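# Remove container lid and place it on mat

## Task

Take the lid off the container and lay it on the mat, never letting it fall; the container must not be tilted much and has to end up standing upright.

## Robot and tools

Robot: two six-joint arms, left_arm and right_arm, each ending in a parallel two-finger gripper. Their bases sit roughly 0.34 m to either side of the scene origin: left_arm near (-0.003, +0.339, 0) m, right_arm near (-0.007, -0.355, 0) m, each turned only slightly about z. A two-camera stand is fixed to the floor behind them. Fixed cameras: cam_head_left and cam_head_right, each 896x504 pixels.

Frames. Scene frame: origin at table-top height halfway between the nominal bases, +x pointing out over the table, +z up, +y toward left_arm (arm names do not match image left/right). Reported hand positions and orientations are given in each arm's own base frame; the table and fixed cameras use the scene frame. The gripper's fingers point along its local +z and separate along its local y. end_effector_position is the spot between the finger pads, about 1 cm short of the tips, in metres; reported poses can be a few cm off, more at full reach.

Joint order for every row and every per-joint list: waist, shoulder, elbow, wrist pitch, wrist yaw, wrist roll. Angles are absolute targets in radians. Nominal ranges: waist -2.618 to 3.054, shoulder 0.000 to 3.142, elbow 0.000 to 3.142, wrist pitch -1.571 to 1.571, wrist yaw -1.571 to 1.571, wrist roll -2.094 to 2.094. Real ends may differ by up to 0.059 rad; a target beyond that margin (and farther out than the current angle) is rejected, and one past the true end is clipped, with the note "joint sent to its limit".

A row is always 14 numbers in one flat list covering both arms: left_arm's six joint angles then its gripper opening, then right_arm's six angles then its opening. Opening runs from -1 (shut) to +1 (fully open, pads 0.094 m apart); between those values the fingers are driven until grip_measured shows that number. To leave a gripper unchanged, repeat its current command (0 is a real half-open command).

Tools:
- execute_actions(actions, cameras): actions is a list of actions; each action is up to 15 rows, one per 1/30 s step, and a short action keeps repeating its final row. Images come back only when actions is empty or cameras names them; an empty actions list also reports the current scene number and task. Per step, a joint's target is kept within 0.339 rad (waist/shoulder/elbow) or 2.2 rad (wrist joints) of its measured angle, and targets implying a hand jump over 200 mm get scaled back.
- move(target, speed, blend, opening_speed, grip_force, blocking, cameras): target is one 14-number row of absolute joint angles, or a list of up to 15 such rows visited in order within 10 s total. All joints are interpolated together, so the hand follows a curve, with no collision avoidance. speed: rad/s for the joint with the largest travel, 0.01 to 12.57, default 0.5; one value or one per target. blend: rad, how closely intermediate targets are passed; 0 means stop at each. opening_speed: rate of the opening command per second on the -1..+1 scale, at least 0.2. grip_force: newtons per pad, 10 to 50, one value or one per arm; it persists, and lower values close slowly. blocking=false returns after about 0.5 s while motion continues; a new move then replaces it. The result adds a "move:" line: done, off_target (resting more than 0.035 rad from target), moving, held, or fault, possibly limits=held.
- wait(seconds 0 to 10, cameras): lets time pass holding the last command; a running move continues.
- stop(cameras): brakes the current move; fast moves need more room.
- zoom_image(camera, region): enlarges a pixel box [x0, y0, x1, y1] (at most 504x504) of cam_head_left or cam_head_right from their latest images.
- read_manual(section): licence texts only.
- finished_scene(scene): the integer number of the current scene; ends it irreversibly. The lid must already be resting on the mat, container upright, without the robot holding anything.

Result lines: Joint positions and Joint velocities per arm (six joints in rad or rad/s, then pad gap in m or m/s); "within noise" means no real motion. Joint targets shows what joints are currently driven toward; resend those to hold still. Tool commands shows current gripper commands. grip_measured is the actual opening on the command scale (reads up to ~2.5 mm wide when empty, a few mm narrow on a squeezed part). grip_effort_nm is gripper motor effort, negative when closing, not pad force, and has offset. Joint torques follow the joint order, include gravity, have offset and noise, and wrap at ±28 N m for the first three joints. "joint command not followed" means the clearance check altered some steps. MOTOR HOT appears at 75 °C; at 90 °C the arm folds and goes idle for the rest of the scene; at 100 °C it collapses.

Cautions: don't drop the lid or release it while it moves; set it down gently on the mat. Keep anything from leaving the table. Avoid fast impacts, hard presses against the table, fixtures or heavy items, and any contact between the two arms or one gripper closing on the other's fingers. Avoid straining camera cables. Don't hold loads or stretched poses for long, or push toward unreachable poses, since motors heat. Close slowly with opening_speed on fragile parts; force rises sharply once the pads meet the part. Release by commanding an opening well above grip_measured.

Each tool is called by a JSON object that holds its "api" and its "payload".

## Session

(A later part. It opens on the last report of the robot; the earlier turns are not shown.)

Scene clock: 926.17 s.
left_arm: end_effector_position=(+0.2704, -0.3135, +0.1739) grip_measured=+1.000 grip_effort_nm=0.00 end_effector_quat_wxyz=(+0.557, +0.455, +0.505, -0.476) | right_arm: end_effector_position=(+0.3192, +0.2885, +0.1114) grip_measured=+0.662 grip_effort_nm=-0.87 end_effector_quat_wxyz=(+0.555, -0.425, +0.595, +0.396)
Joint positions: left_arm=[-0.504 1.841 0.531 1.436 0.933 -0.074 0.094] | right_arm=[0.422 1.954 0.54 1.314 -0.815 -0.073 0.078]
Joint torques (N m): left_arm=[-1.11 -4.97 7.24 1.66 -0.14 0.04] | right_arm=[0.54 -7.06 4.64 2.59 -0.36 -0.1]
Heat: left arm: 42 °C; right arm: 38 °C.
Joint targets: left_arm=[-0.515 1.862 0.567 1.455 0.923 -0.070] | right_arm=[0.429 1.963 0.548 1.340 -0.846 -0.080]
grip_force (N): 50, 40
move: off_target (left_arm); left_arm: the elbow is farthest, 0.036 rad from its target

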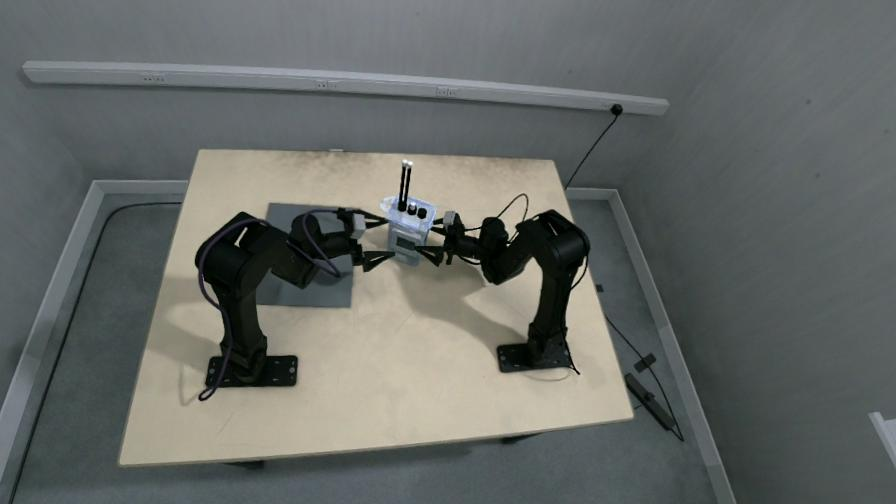

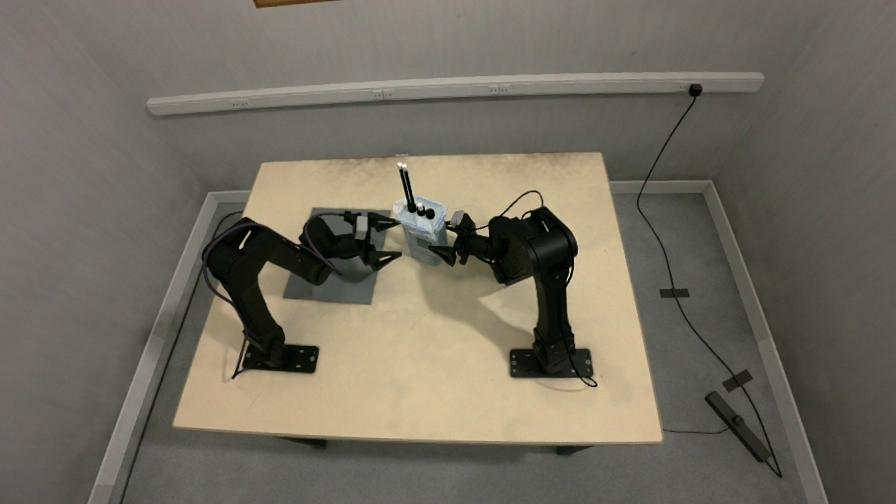

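{"api": "move", "payload": {"target": [[-0.45,1.82,0.53,1.455,0.99,-0.08,1.0,0.429,1.963,0.548,1.34,-0.846,-0.08,0.2],[-0.47,1.875,0.535,1.425,0.99,-0.07,1.0,0.429,1.963,0.548,1.34,-0.846,-0.08,0.2],[-0.51,1.885,0.56,1.42,0.945,-0.07,1.0,0.429,1.963,0.548,1.34,-0.846,-0.08,0.2]], "speed": [0.25,0.2,0.1], "cameras": ["all"]}}

{"api": "zoom_image", "payload": {"camera": "cam_head_left", "region": [350, 170, 450, 270]}}

{"api": "zoom_image", "payload": {"camera": "cam_head_right", "region": [360, 170, 460, 270]}}

Scene clock: 941.67 s.
left_arm: end_effector_position=(+0.2693, -0.3130, +0.1635) grip_measured=+1.000 grip_effort_nm=0.00 end_effector_quat_wxyz=(+0.541, +0.458, +0.515, -0.483) | right_arm: end_effector_position=(+0.3190, +0.2885, +0.1114) grip_measured=+0.662 grip_effort_nm=-0.88 end_effector_quat_wxyz=(+0.556, -0.426, +0.594, +0.396)
Joint positions: left_arm=[-0.498 1.861 0.531 1.419 0.955 -0.074 0.094] | right_arm=[0.422 1.954 0.54 1.314 -0.816 -0.075 0.078]
Joint torques (N m): left_arm=[-1.22 -4.75 6.56 1.48 -0.13 0.04] | right_arm=[0.53 -7.08 4.63 2.59 -0.34 -0.08]
Heat: left arm: 40 °C; right arm: 38 °C.
Joint targets: left_arm=[-0.510 1.885 0.560 1.420 0.945 -0.070] | right_arm=[0.429 1.963 0.548 1.340 -0.846 -0.080]
grip_force (N): 50, 40
move: done

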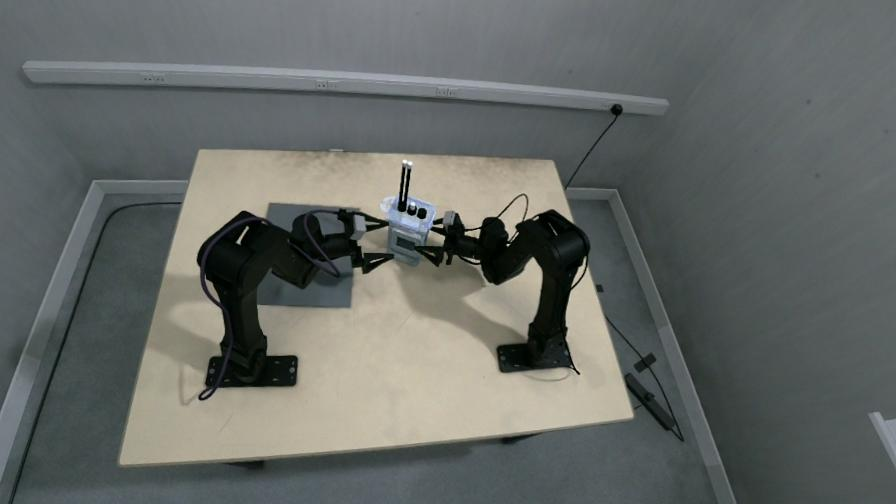

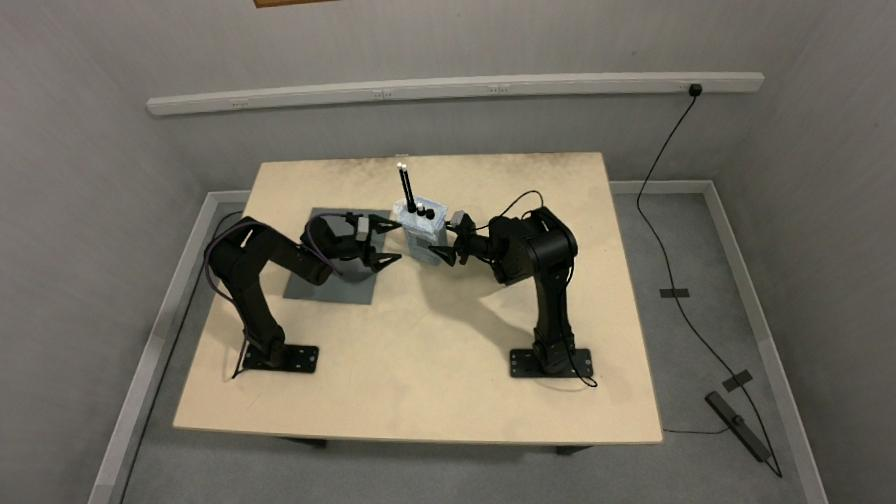

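Scaled by 5.040 from the camera's 896x504 image, which has a finer 1280x720 frame.

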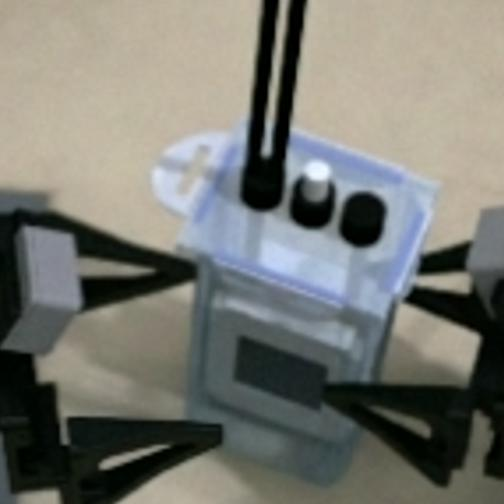

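Scaled by 5.040 from the camera's 896x504 image, which has a finer 1280x720 frame.

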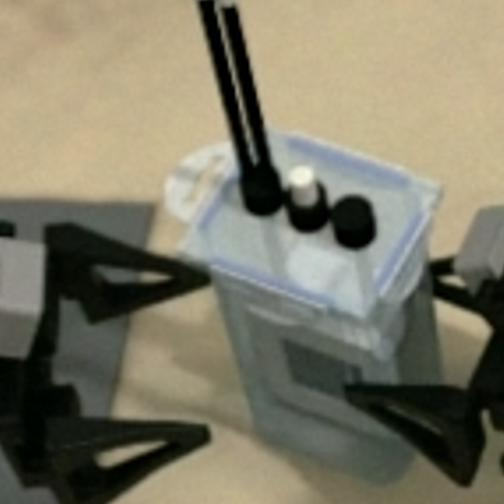

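{"api": "move", "payload": {"target": [[-0.545,1.902,0.595,1.41,0.90,-0.067,1.0,0.429,1.963,0.548,1.34,-0.846,-0.08,0.2]], "speed": 0.1, "cameras": ["all"]}}

{"api": "zoom_image", "payload": {"camera": "cam_head_left", "region": [370, 190, 440, 260]}}

{"api": "zoom_image", "payload": {"camera": "cam_head_right", "region": [380, 190, 450, 260]}}

Scene clock: 953.30 s.
left_arm: end_effector_position=(+0.2782, -0.3201, +0.1650) grip_measured=+1.000 grip_effort_nm=0.00 end_effector_quat_wxyz=(+0.554, +0.445, +0.521, -0.472) | right_arm: end_effector_position=(+0.3250, +0.2850, +0.1113) grip_measured=+0.662 grip_effort_nm=-0.88 end_effector_quat_wxyz=(+0.560, -0.415, +0.602, +0.389)
Joint positions: left_arm=[-0.521 1.876 0.553 1.418 0.89 -0.073 0.094] | right_arm=[0.416 1.954 0.54 1.315 -0.792 -0.067 0.078]
Joint torques (N m): left_arm=[-2.36 -4.81 7.82 1.41 0.12 0.06] | right_arm=[1.06 -7.08 4.66 2.59 -0.6 -0.19]
Heat: left arm: 40 °C; right arm: 38 °C.
Joint targets: left_arm=[-0.545 1.902 0.595 1.410 0.900 -0.067] | right_arm=[0.429 1.963 0.548 1.340 -0.846 -0.080]
grip_force (N): 50, 40
move: off_target (left_arm, right_arm); left_arm: the elbow is farthest, 0.042 rad from its target; right_arm: the wrist yaw is farthest, 0.054 rad from its target

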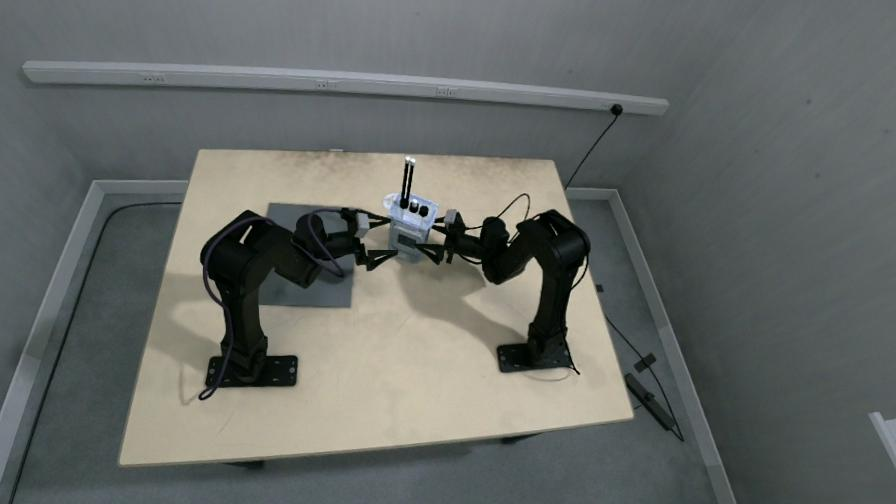

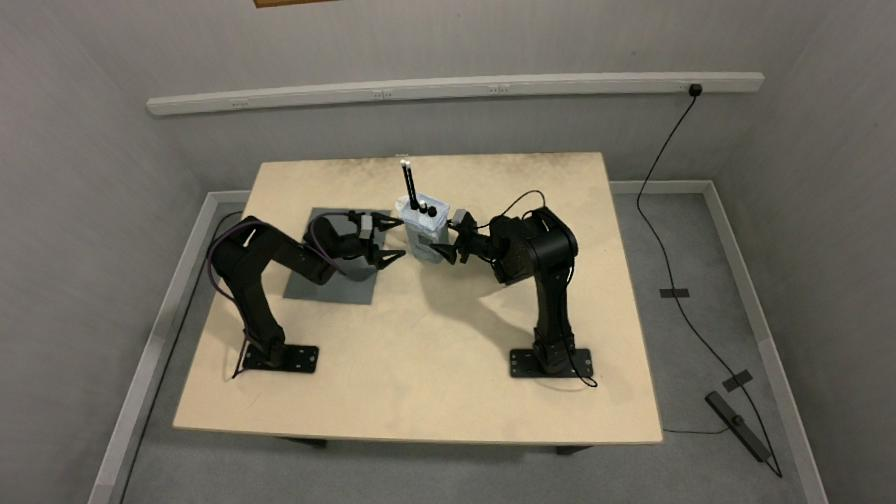

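Scaled by 7.200 from the camera's 896x504 image, which has a finer 1280x720 frame.

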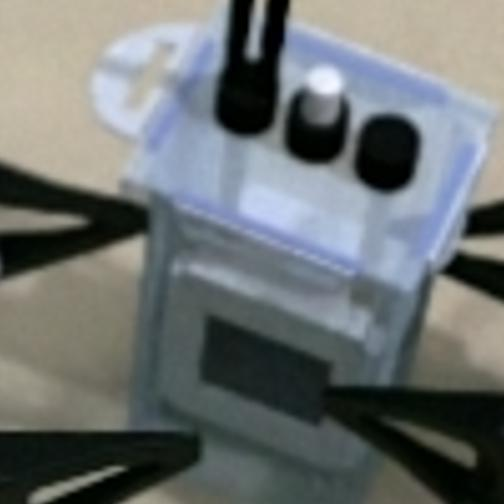

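Scaled by 7.200 from the camera's 896x504 image, which has a finer 1280x720 frame.

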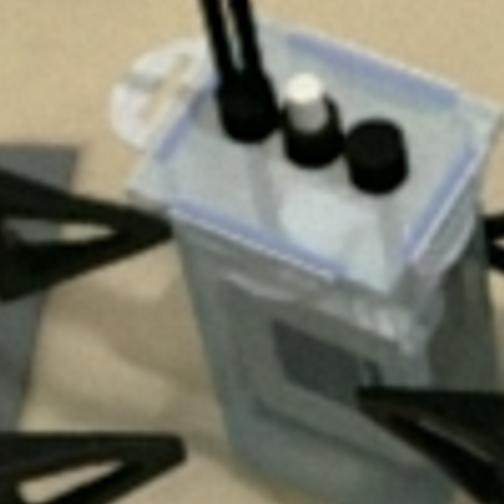

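{"api": "move", "payload": {"target": [[-0.47,1.86,0.51,1.43,1.0,-0.07,1.0,0.429,1.963,0.548,1.34,-0.846,-0.08,0.2],[-0.566,1.872,0.537,1.435,0.876,-0.067,1.0,0.429,1.963,0.548,1.34,-0.846,-0.08,0.2]], "speed": [0.2,0.2], "cameras": ["all"]}}

{"api": "zoom_image", "payload": {"camera": "cam_head_left", "region": [370, 190, 440, 260]}}

{"api": "zoom_image", "payload": {"camera": "cam_head_right", "region": [380, 190, 450, 260]}}

Scene clock: 969.37 s.
left_arm: end_effector_position=(+0.2595, -0.3281, +0.1555) grip_measured=+1.000 grip_effort_nm=0.00 end_effector_quat_wxyz=(+0.533, +0.454, +0.524, -0.485) | right_arm: end_effector_position=(+0.3212, +0.2863, +0.1115) grip_measured=+0.662 grip_effort_nm=-0.88 end_effector_quat_wxyz=(+0.557, -0.423, +0.596, +0.394)
Joint positions: left_arm=[-0.563 1.876 0.523 1.415 0.889 -0.073 0.094] | right_arm=[0.416 1.954 0.54 1.314 -0.814 -0.075 0.078]
Joint torques (N m): left_arm=[-0.32 -6.94 5.15 1.71 -0.14 0.07] | right_arm=[1.07 -7.08 4.66 2.58 -0.31 -0.08]
Heat: left arm: 39 °C; right arm: 38 °C.
Joint targets: left_arm=[-0.566 1.872 0.537 1.435 0.876 -0.067] | right_arm=[0.429 1.963 0.548 1.340 -0.846 -0.080]
grip_force (N): 50, 40
move: done

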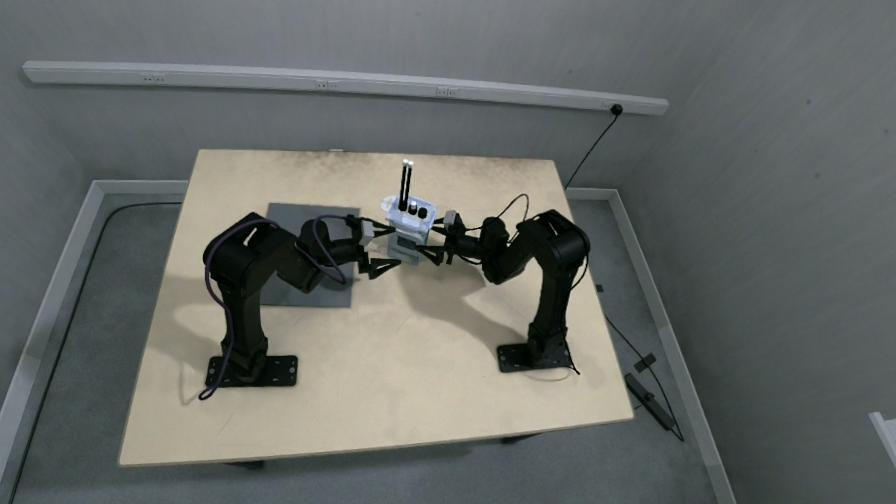

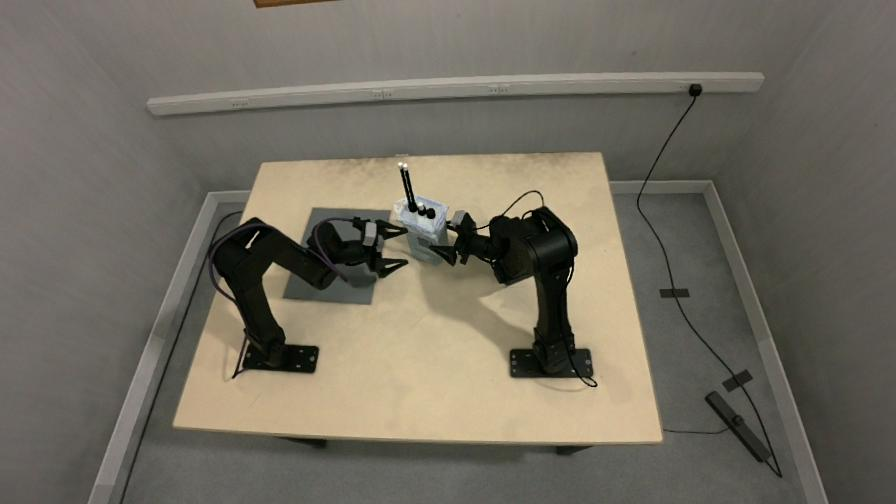

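Scaled by 7.200 from the camera's 896x504 image, which has a finer 1280x720 frame.

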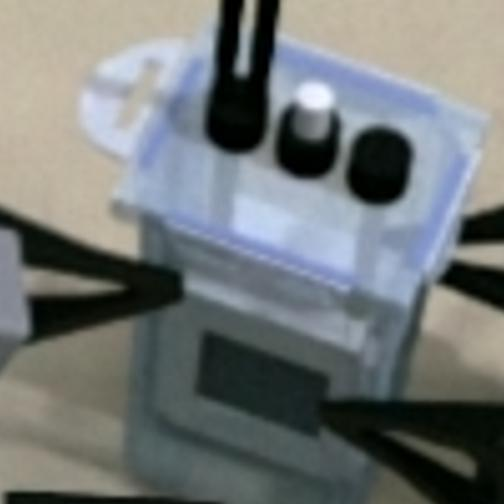

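Scaled by 7.200 from the camera's 896x504 image, which has a finer 1280x720 frame.

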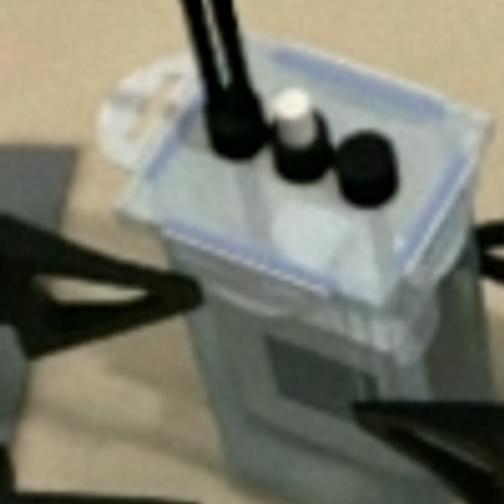

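{"api": "move", "payload": {"target": [[-0.57,1.838,0.545,1.44,0.885,-0.067,1.0,0.429,1.963,0.548,1.34,-0.846,-0.08,0.2]], "speed": [0.15]}}

Scene clock: 978.17 s.
left_arm: end_effector_position=(+0.2589, -0.3286, +0.1556) grip_measured=+1.000 grip_effort_nm=0.00 end_effector_quat_wxyz=(+0.533, +0.454, +0.523, -0.486) | right_arm: end_effector_position=(+0.3212, +0.2863, +0.1115) grip_measured=+0.662 grip_effort_nm=-0.87 end_effector_quat_wxyz=(+0.557, -0.423, +0.596, +0.394)
Joint positions: left_arm=[-0.565 1.876 0.523 1.416 0.889 -0.073 0.094] | right_arm=[0.416 1.954 0.54 1.314 -0.814 -0.075 0.078]
Joint torques (N m): left_arm=[-0.58 -9.69 5.89 1.77 -0.04 0.06] | right_arm=[1.07 -7.08 4.64 2.58 -0.36 -0.08]
Heat: left arm: 40 °C; right arm: 38 °C.
Joint targets: left_arm=[-0.570 1.838 0.545 1.440 0.885 -0.067] | right_arm=[0.429 1.963 0.548 1.340 -0.846 -0.080]
grip_force (N): 50, 40
move: off_target (left_arm); left_arm: the shoulder is farthest, 0.038 rad from its target

{"api": "move", "payload": {"target": [[-0.57,1.815,0.568,1.44,0.885,-0.067,1.0,0.429,1.963,0.548,1.34,-0.846,-0.08,0.2]], "speed": [0.15]}}

Scene clock: 982.20 s.
left_arm: end_effector_position=(+0.2590, -0.3299, +0.1674) grip_measured=+1.000 grip_effort_nm=0.00 end_effector_quat_wxyz=(+0.543, +0.458, +0.510, -0.485) | right_arm: end_effector_position=(+0.3212, +0.2863, +0.1115) grip_measured=+0.662 grip_effort_nm=-0.88 end_effector_quat_wxyz=(+0.557, -0.423, +0.596, +0.394)
Joint positions: left_arm=[-0.567 1.854 0.534 1.416 0.891 -0.073 0.094] | right_arm=[0.416 1.954 0.54 1.314 -0.814 -0.075 0.078]
Joint torques (N m): left_arm=[-0.36 -9.68 7.09 1.74 -0.08 0.06] | right_arm=[1.06 -7.08 4.63 2.59 -0.36 -0.08]
Heat: left arm: 40 °C; right arm: 38 °C.
Joint targets: left_arm=[-0.570 1.815 0.568 1.440 0.885 -0.067] | right_arm=[0.429 1.963 0.548 1.340 -0.846 -0.080]
grip_force (N): 50, 40
move: off_target (left_arm); left_arm: the shoulder is farthest, 0.039 rad from its target

{"api": "move", "payload": {"target": [[-0.57,1.815,0.568,1.44,0.855,-0.067,1.0,0.429,1.963,0.548,1.34,-0.846,-0.08,0.2]], "speed": [0.1], "cameras": ["all"]}}

{"api": "zoom_image", "payload": {"camera": "cam_head_left", "region": [370, 190, 440, 260]}}

{"api": "zoom_image", "payload": {"camera": "cam_head_right", "region": [380, 190, 450, 260]}}

Scene clock: 990.80 s.
left_arm: end_effector_position=(+0.2595, -0.3301, +0.1674) grip_measured=+1.000 grip_effort_nm=0.00 end_effector_quat_wxyz=(+0.544, +0.457, +0.511, -0.484) | right_arm: end_effector_position=(+0.3212, +0.2863, +0.1115) grip_measured=+0.662 grip_effort_nm=-0.88 end_effector_quat_wxyz=(+0.557, -0.423, +0.596, +0.394)
Joint positions: left_arm=[-0.568 1.854 0.534 1.416 0.886 -0.073 0.094] | right_arm=[0.416 1.954 0.54 1.314 -0.814 -0.075 0.078]
Joint torques (N m): left_arm=[-0.24 -9.68 7.09 1.75 -0.35 0.08] | right_arm=[1.07 -7.08 4.64 2.59 -0.37 -0.08]
Heat: left arm: 41 °C; right arm: 38 °C.
Joint targets: left_arm=[-0.570 1.815 0.568 1.440 0.855 -0.067] | right_arm=[0.429 1.963 0.548 1.340 -0.846 -0.080]
grip_force (N): 50, 40
move: off_target (left_arm); left_arm: the shoulder is farthest, 0.039 rad from its target

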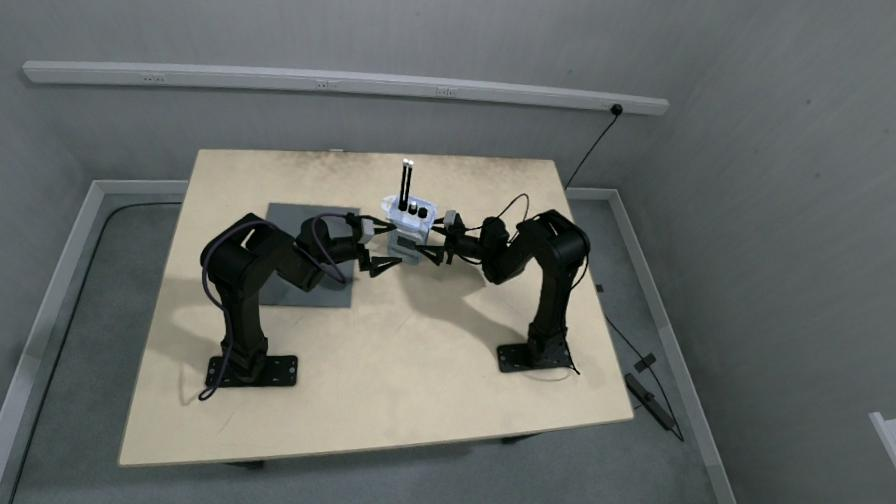

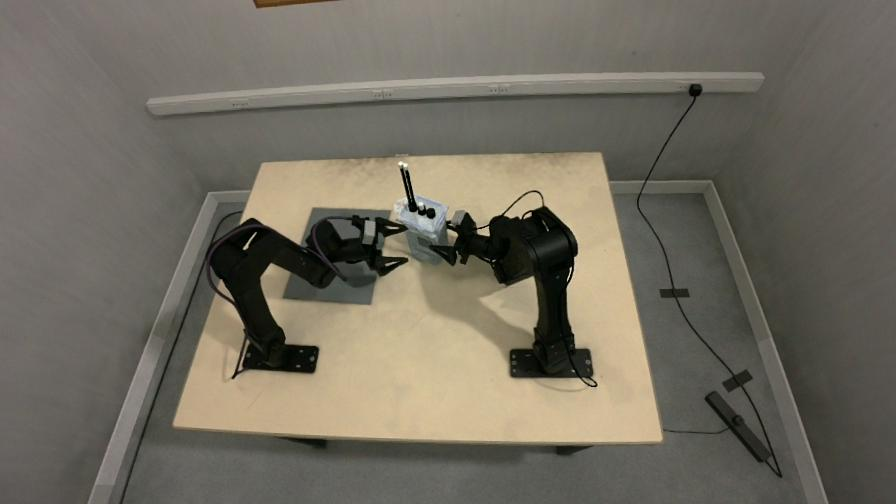

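Scaled by 7.200 from the camera's 896x504 image, which has a finer 1280x720 frame.

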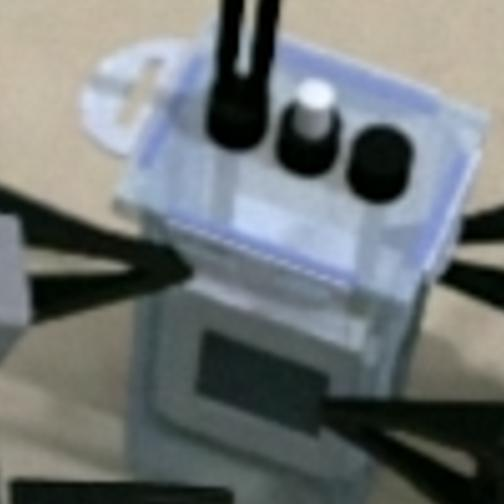

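Scaled by 7.200 from the camera's 896x504 image, which has a finer 1280x720 frame.

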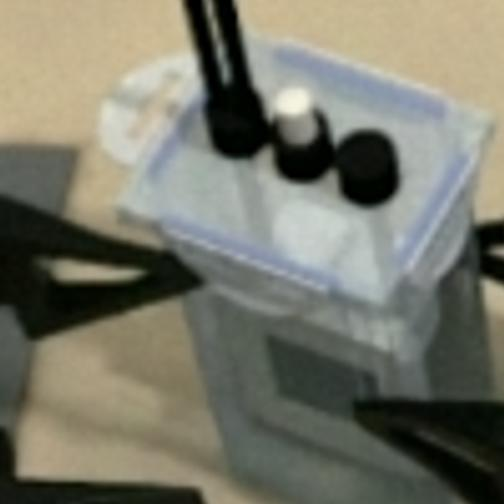

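{"api": "move", "payload": {"target": [[-0.60,1.77,0.45,1.46,0.80,-0.05,1.0,0.429,1.963,0.548,1.34,-0.846,-0.08,0.2],[-0.619,1.848,0.507,1.45,0.743,-0.05,1.0,0.429,1.963,0.548,1.34,-0.846,-0.08,0.2]], "speed": [0.15,0.15], "cameras": ["all"]}}

{"api": "zoom_image", "payload": {"camera": "cam_head_left", "region": [370, 190, 440, 260]}}

{"api": "zoom_image", "payload": {"camera": "cam_head_right", "region": [380, 190, 450, 260]}}

Scene clock: 1015.03 s.
left_arm: end_effector_position=(+0.2586, -0.3306, +0.1642) grip_measured=+1.000 grip_effort_nm=0.00 end_effector_quat_wxyz=(+0.564, +0.431, +0.534, -0.459) | right_arm: end_effector_position=(+0.3210, +0.2864, +0.1115) grip_measured=+0.662 grip_effort_nm=-0.87 end_effector_quat_wxyz=(+0.557, -0.423, +0.596, +0.394)
Joint positions: left_arm=[-0.614 1.828 0.479 1.429 0.746 -0.058 0.094] | right_arm=[0.416 1.954 0.54 1.314 -0.815 -0.075 0.078]
Joint torques (N m): left_arm=[-0.57 -4.78 6.48 1.79 -0.01 0.09] | right_arm=[1.06 -7.08 4.66 2.59 -0.38 -0.08]
Heat: left arm: 43 °C; right arm: 38 °C.
Joint targets: left_arm=[-0.619 1.848 0.507 1.450 0.743 -0.050] | right_arm=[0.429 1.963 0.548 1.340 -0.846 -0.080]
grip_force (N): 50, 40
move: done

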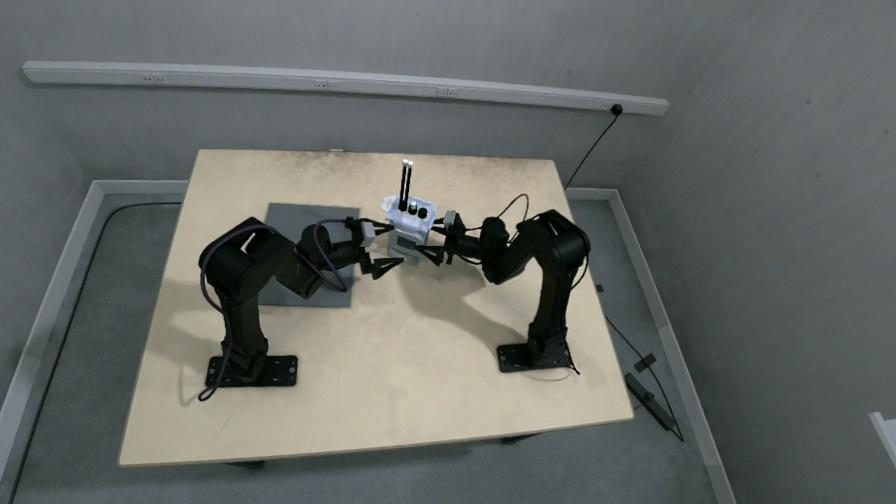

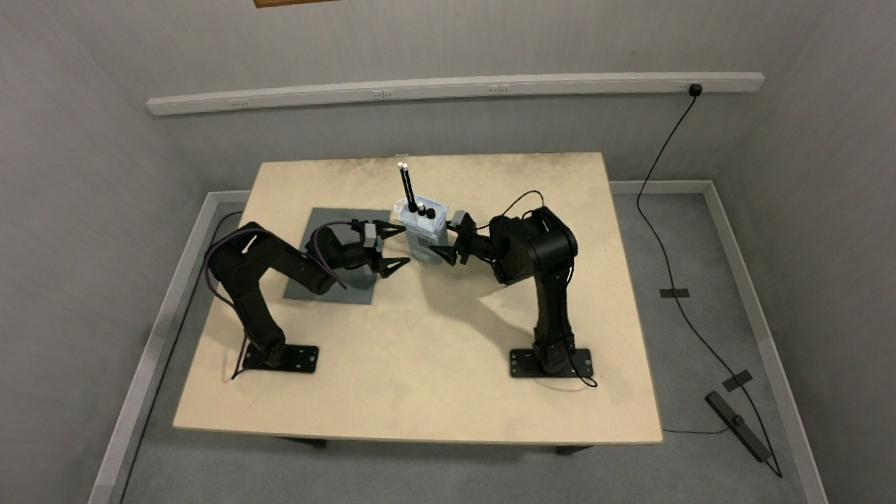

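Scaled by 7.200 from the camera's 896x504 image, which has a finer 1280x720 frame.

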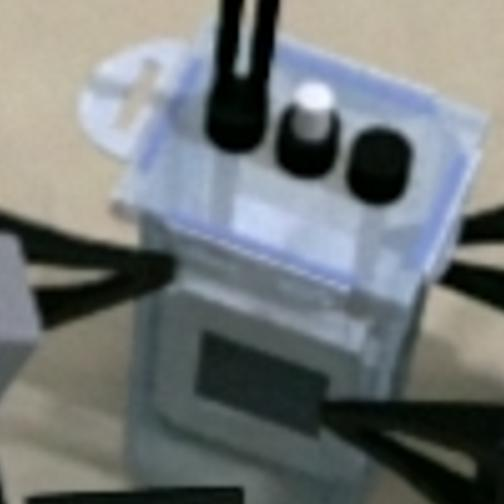

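Scaled by 7.200 from the camera's 896x504 image, which has a finer 1280x720 frame.

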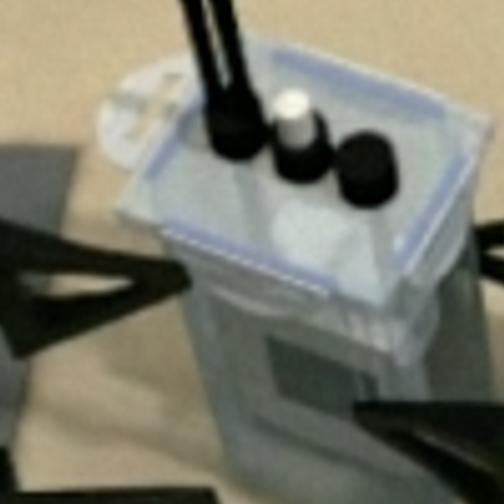

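{"api": "move", "payload": {"target": [[-0.607,1.874,0.556,1.42,0.754,-0.05,1.0,0.429,1.963,0.548,1.34,-0.846,-0.08,0.2]], "speed": [0.08], "cameras": ["all"]}}

{"api": "zoom_image", "payload": {"camera": "cam_head_left", "region": [370, 190, 440, 260]}}

{"api": "zoom_image", "payload": {"camera": "cam_head_right", "region": [380, 190, 450, 260]}}

Scene clock: 1021.43 s.
left_arm: end_effector_position=(+0.2613, -0.3370, +0.1649) grip_measured=+1.000 grip_effort_nm=0.00 end_effector_quat_wxyz=(+0.560, +0.438, +0.527, -0.465) | right_arm: end_effector_position=(+0.3230, +0.2857, +0.1113) grip_measured=+0.662 grip_effort_nm=-0.87 end_effector_quat_wxyz=(+0.559, -0.419, +0.599, +0.391)
Joint positions: left_arm=[-0.614 1.851 0.517 1.419 0.771 -0.058 0.094] | right_arm=[0.416 1.954 0.54 1.314 -0.804 -0.072 0.078]
Joint torques (N m): left_arm=[0.66 -4.88 7.56 1.56 -0.19 0.09] | right_arm=[1.07 -7.09 4.66 2.59 -0.46 -0.12]
Heat: left arm: 42 °C; right arm: 38 °C.
Joint targets: left_arm=[-0.607 1.874 0.556 1.420 0.754 -0.050] | right_arm=[0.429 1.963 0.548 1.340 -0.846 -0.080]
grip_force (N): 50, 40
move: off_target (left_arm, right_arm); left_arm: the elbow is farthest, 0.039 rad from its target; right_arm: the wrist yaw is farthest, 0.042 rad from its target

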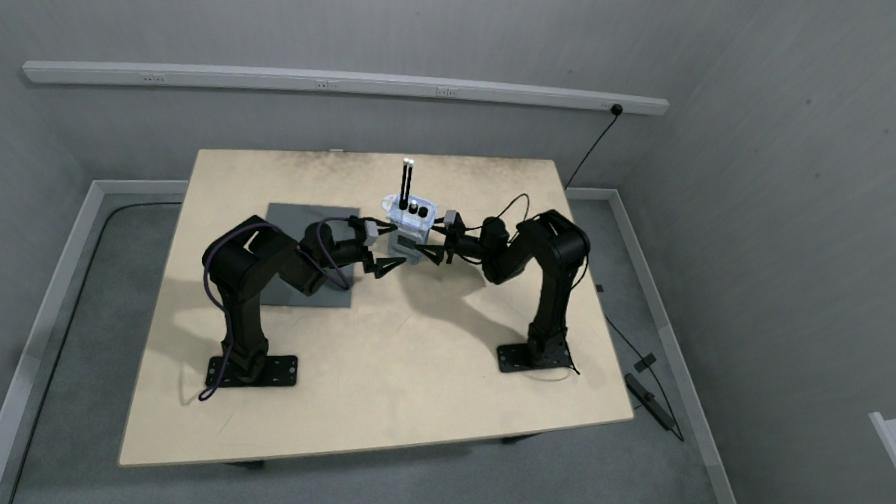

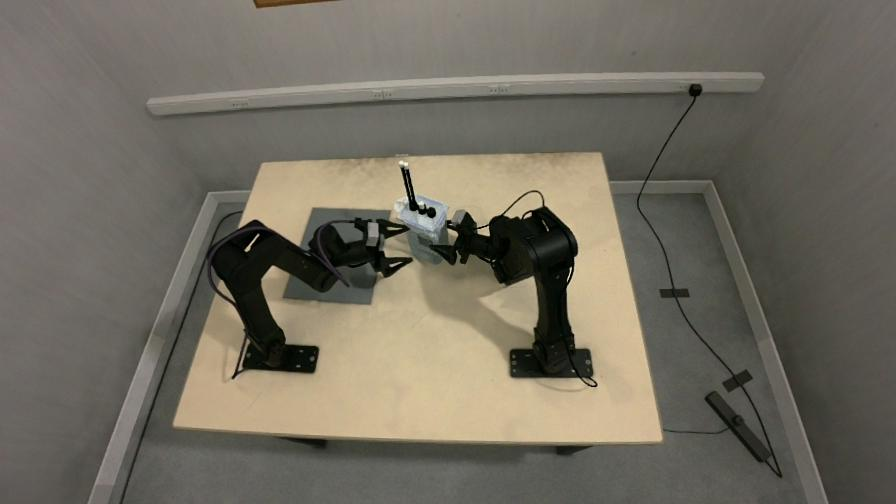

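Scaled by 7.200 from the camera's 896x504 image, which has a finer 1280x720 frame.

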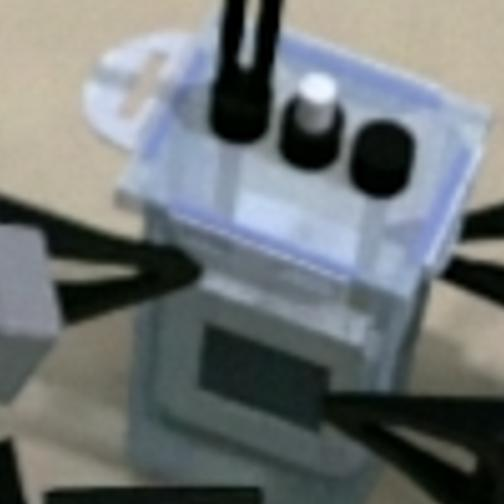

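Scaled by 7.200 from the camera's 896x504 image, which has a finer 1280x720 frame.

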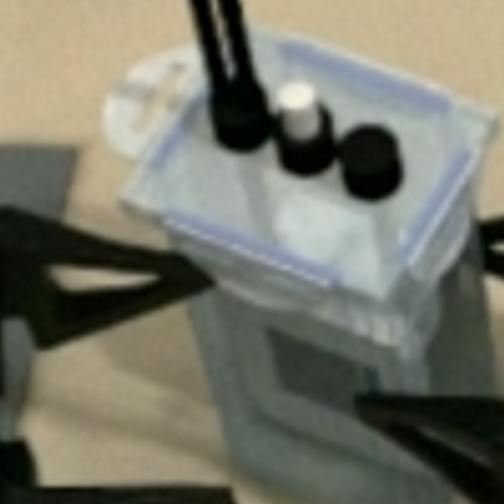

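{"api": "move", "payload": {"target": [[-0.676,1.884,0.575,1.42,0.705,-0.05,1.0,0.429,1.963,0.548,1.34,-0.846,-0.08,0.2]], "speed": [0.08], "cameras": ["all"]}}

{"api": "zoom_image", "payload": {"camera": "cam_head_left", "region": [370, 190, 440, 260]}}

{"api": "zoom_image", "payload": {"camera": "cam_head_right", "region": [380, 190, 450, 260]}}

Scene clock: 1039.70 s.
left_arm: end_effector_position=(+0.2550, -0.3524, +0.1614) grip_measured=+1.000 grip_effort_nm=0.00 end_effector_quat_wxyz=(+0.554, +0.437, +0.532, -0.468) | right_arm: end_effector_position=(+0.3238, +0.2854, +0.1113) grip_measured=+0.662 grip_effort_nm=-0.87 end_effector_quat_wxyz=(+0.559, -0.418, +0.600, +0.390)
Joint positions: left_arm=[-0.67 1.866 0.534 1.4 0.718 -0.058 0.094] | right_arm=[0.416 1.954 0.54 1.314 -0.799 -0.07 0.078]
Joint torques (N m): left_arm=[-0.54 -5.38 7.79 1.79 -0.13 0.09] | right_arm=[1.06 -7.08 4.66 2.59 -0.5 -0.14]
Heat: left arm: 40 °C; right arm: 38 °C.
Joint targets: left_arm=[-0.676 1.884 0.575 1.420 0.705 -0.050] | right_arm=[0.429 1.963 0.548 1.340 -0.846 -0.080]
grip_force (N): 50, 40
move: off_target (left_arm, right_arm); left_arm: the elbow is farthest, 0.041 rad from its target; right_arm: the wrist yaw is farthest, 0.047 rad from its target

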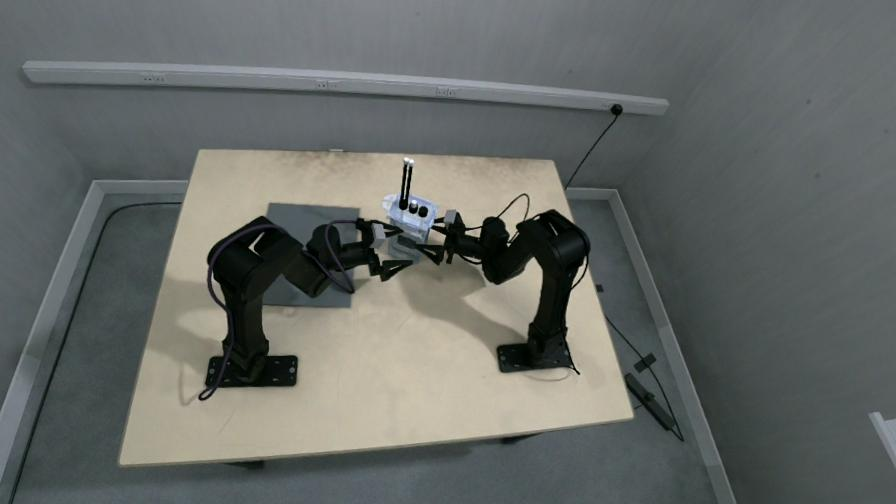

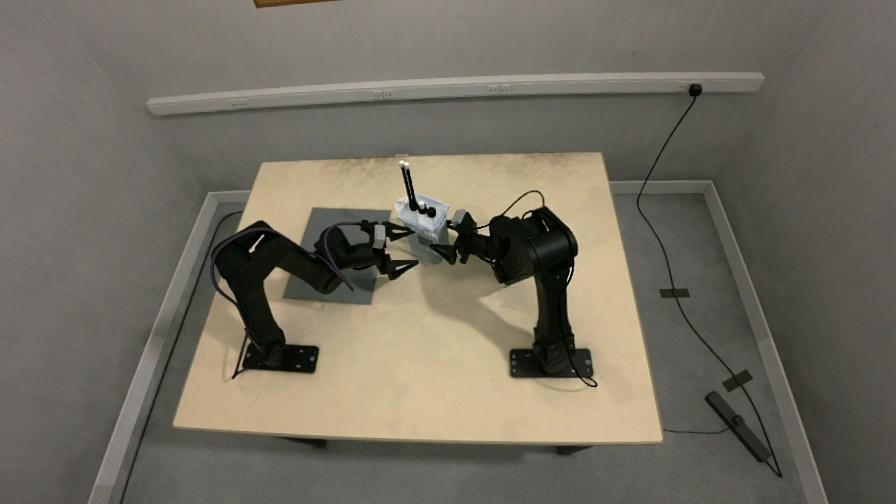

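Scaled by 7.200 from the camera's 896x504 image, which has a finer 1280x720 frame.

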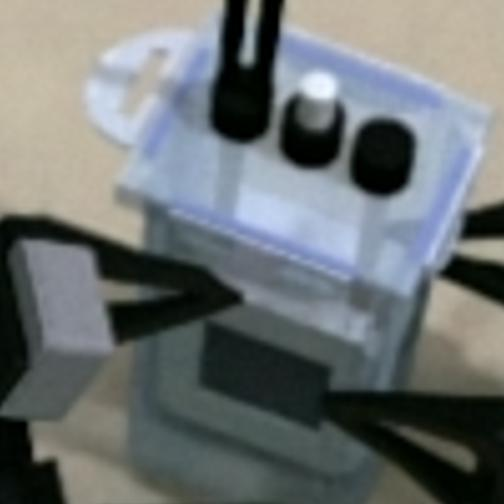

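Scaled by 7.200 from the camera's 896x504 image, which has a finer 1280x720 frame.

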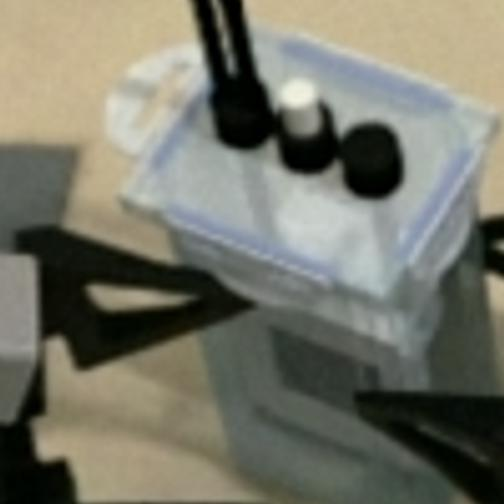

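{"api": "move", "payload": {"target": [[-0.676,1.880,0.585,1.47,0.72,-0.06,1.0,0.429,1.963,0.548,1.34,-0.846,-0.08,0.2]], "speed": [0.08]}}

{"api": "move", "payload": {"target": [[-0.715,1.892,0.610,1.465,0.675,-0.06,1.0,0.429,1.963,0.548,1.34,-0.846,-0.08,0.2]], "speed": [0.08], "cameras": ["all"]}}

{"api": "zoom_image", "payload": {"camera": "cam_head_left", "region": [370, 190, 440, 260]}}

{"api": "zoom_image", "payload": {"camera": "cam_head_right", "region": [380, 190, 450, 260]}}

Scene clock: 1049.37 s.
left_arm: end_effector_position=(+0.2551, -0.3525, +0.1624) grip_measured=+1.000 grip_effort_nm=0.00 end_effector_quat_wxyz=(+0.555, +0.437, +0.531, -0.469) | right_arm: end_effector_position=(+0.3238, +0.2854, +0.1113) grip_measured=+0.662 grip_effort_nm=-0.87 end_effector_quat_wxyz=(+0.559, -0.418, +0.600, +0.390)
Joint positions: left_arm=[-0.67 1.866 0.535 1.403 0.719 -0.061 0.094] | right_arm=[0.416 1.954 0.54 1.314 -0.799 -0.07 0.078]
Joint torques (N m): left_arm=[-0.57 -5.64 8.58 2.25 0.01 0.02] | right_arm=[1.09 -7.09 4.63 2.6 -0.51 -0.14]
Heat: left arm: 40 °C; right arm: 38 °C.
Joint targets: left_arm=[-0.676 1.880 0.585 1.470 0.720 -0.060] | right_arm=[0.429 1.963 0.548 1.340 -0.846 -0.080]
grip_force (N): 50, 40
move: off_target (left_arm, right_arm); left_arm: the wrist pitch is farthest, 0.067 rad from its target; right_arm: the wrist yaw is farthest, 0.047 rad from its target

Scene clock: 1050.27 s.
left_arm: end_effector_position=(+0.2506, -0.3636, +0.1609) grip_measured=+1.000 grip_effort_nm=0.00 end_effector_quat_wxyz=(+0.550, +0.437, +0.532, -0.473) | right_arm: end_effector_position=(+0.3241, +0.2853, +0.1113) grip_measured=+0.662 grip_effort_nm=-0.88 end_effector_quat_wxyz=(+0.559, -0.416, +0.602, +0.391)
Joint positions: left_arm=[-0.707 1.882 0.553 1.398 0.689 -0.066 0.094] | right_arm=[0.416 1.954 0.54 1.314 -0.797 -0.065 0.078]
Joint torques (N m): left_arm=[-0.79 -6.06 9.25 2.3 -0.14 0.08] | right_arm=[1.06 -7.09 4.67 2.59 -0.52 -0.21]
Heat: left arm: 40 °C; right arm: 38 °C.
Joint targets: left_arm=[-0.715 1.892 0.610 1.465 0.675 -0.060] | right_arm=[0.429 1.963 0.548 1.340 -0.846 -0.080]
grip_force (N): 50, 40
move: off_target (left_arm, right_arm); left_arm: the wrist pitch is farthest, 0.067 rad from its target; right_arm: the wrist yaw is farthest, 0.049 rad from its target

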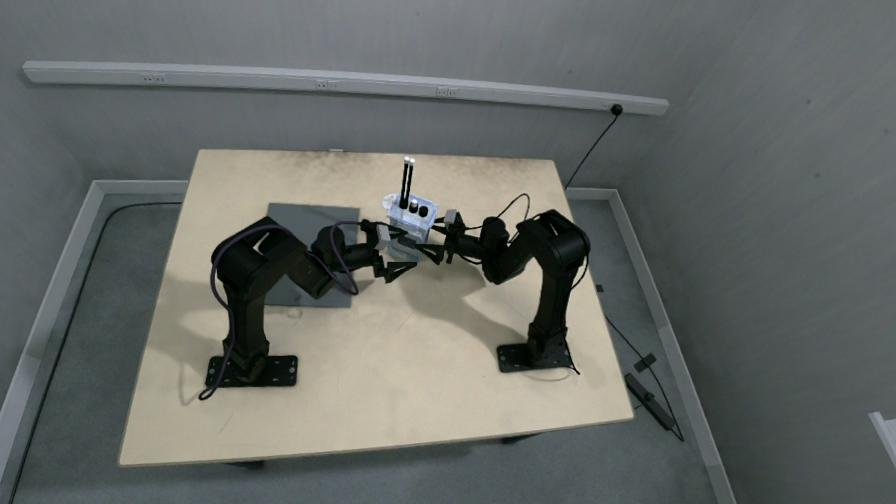

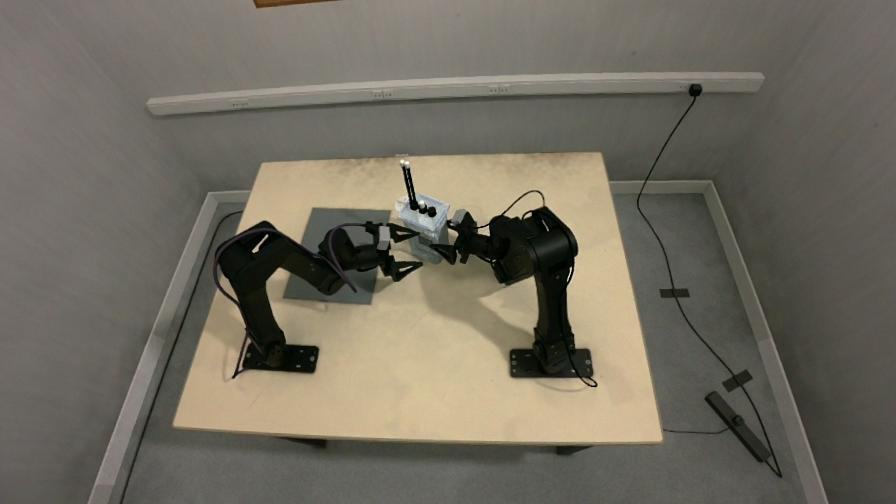

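Scaled by 7.200 from the camera's 896x504 image, which has a finer 1280x720 frame.

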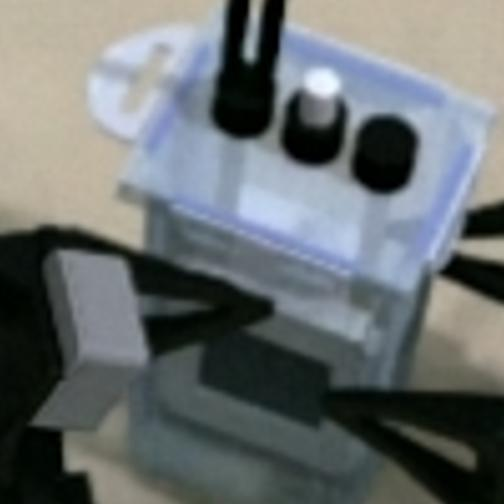

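Scaled by 7.200 from the camera's 896x504 image, which has a finer 1280x720 frame.

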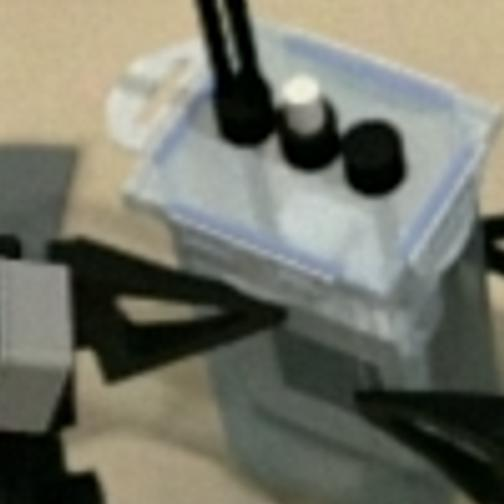

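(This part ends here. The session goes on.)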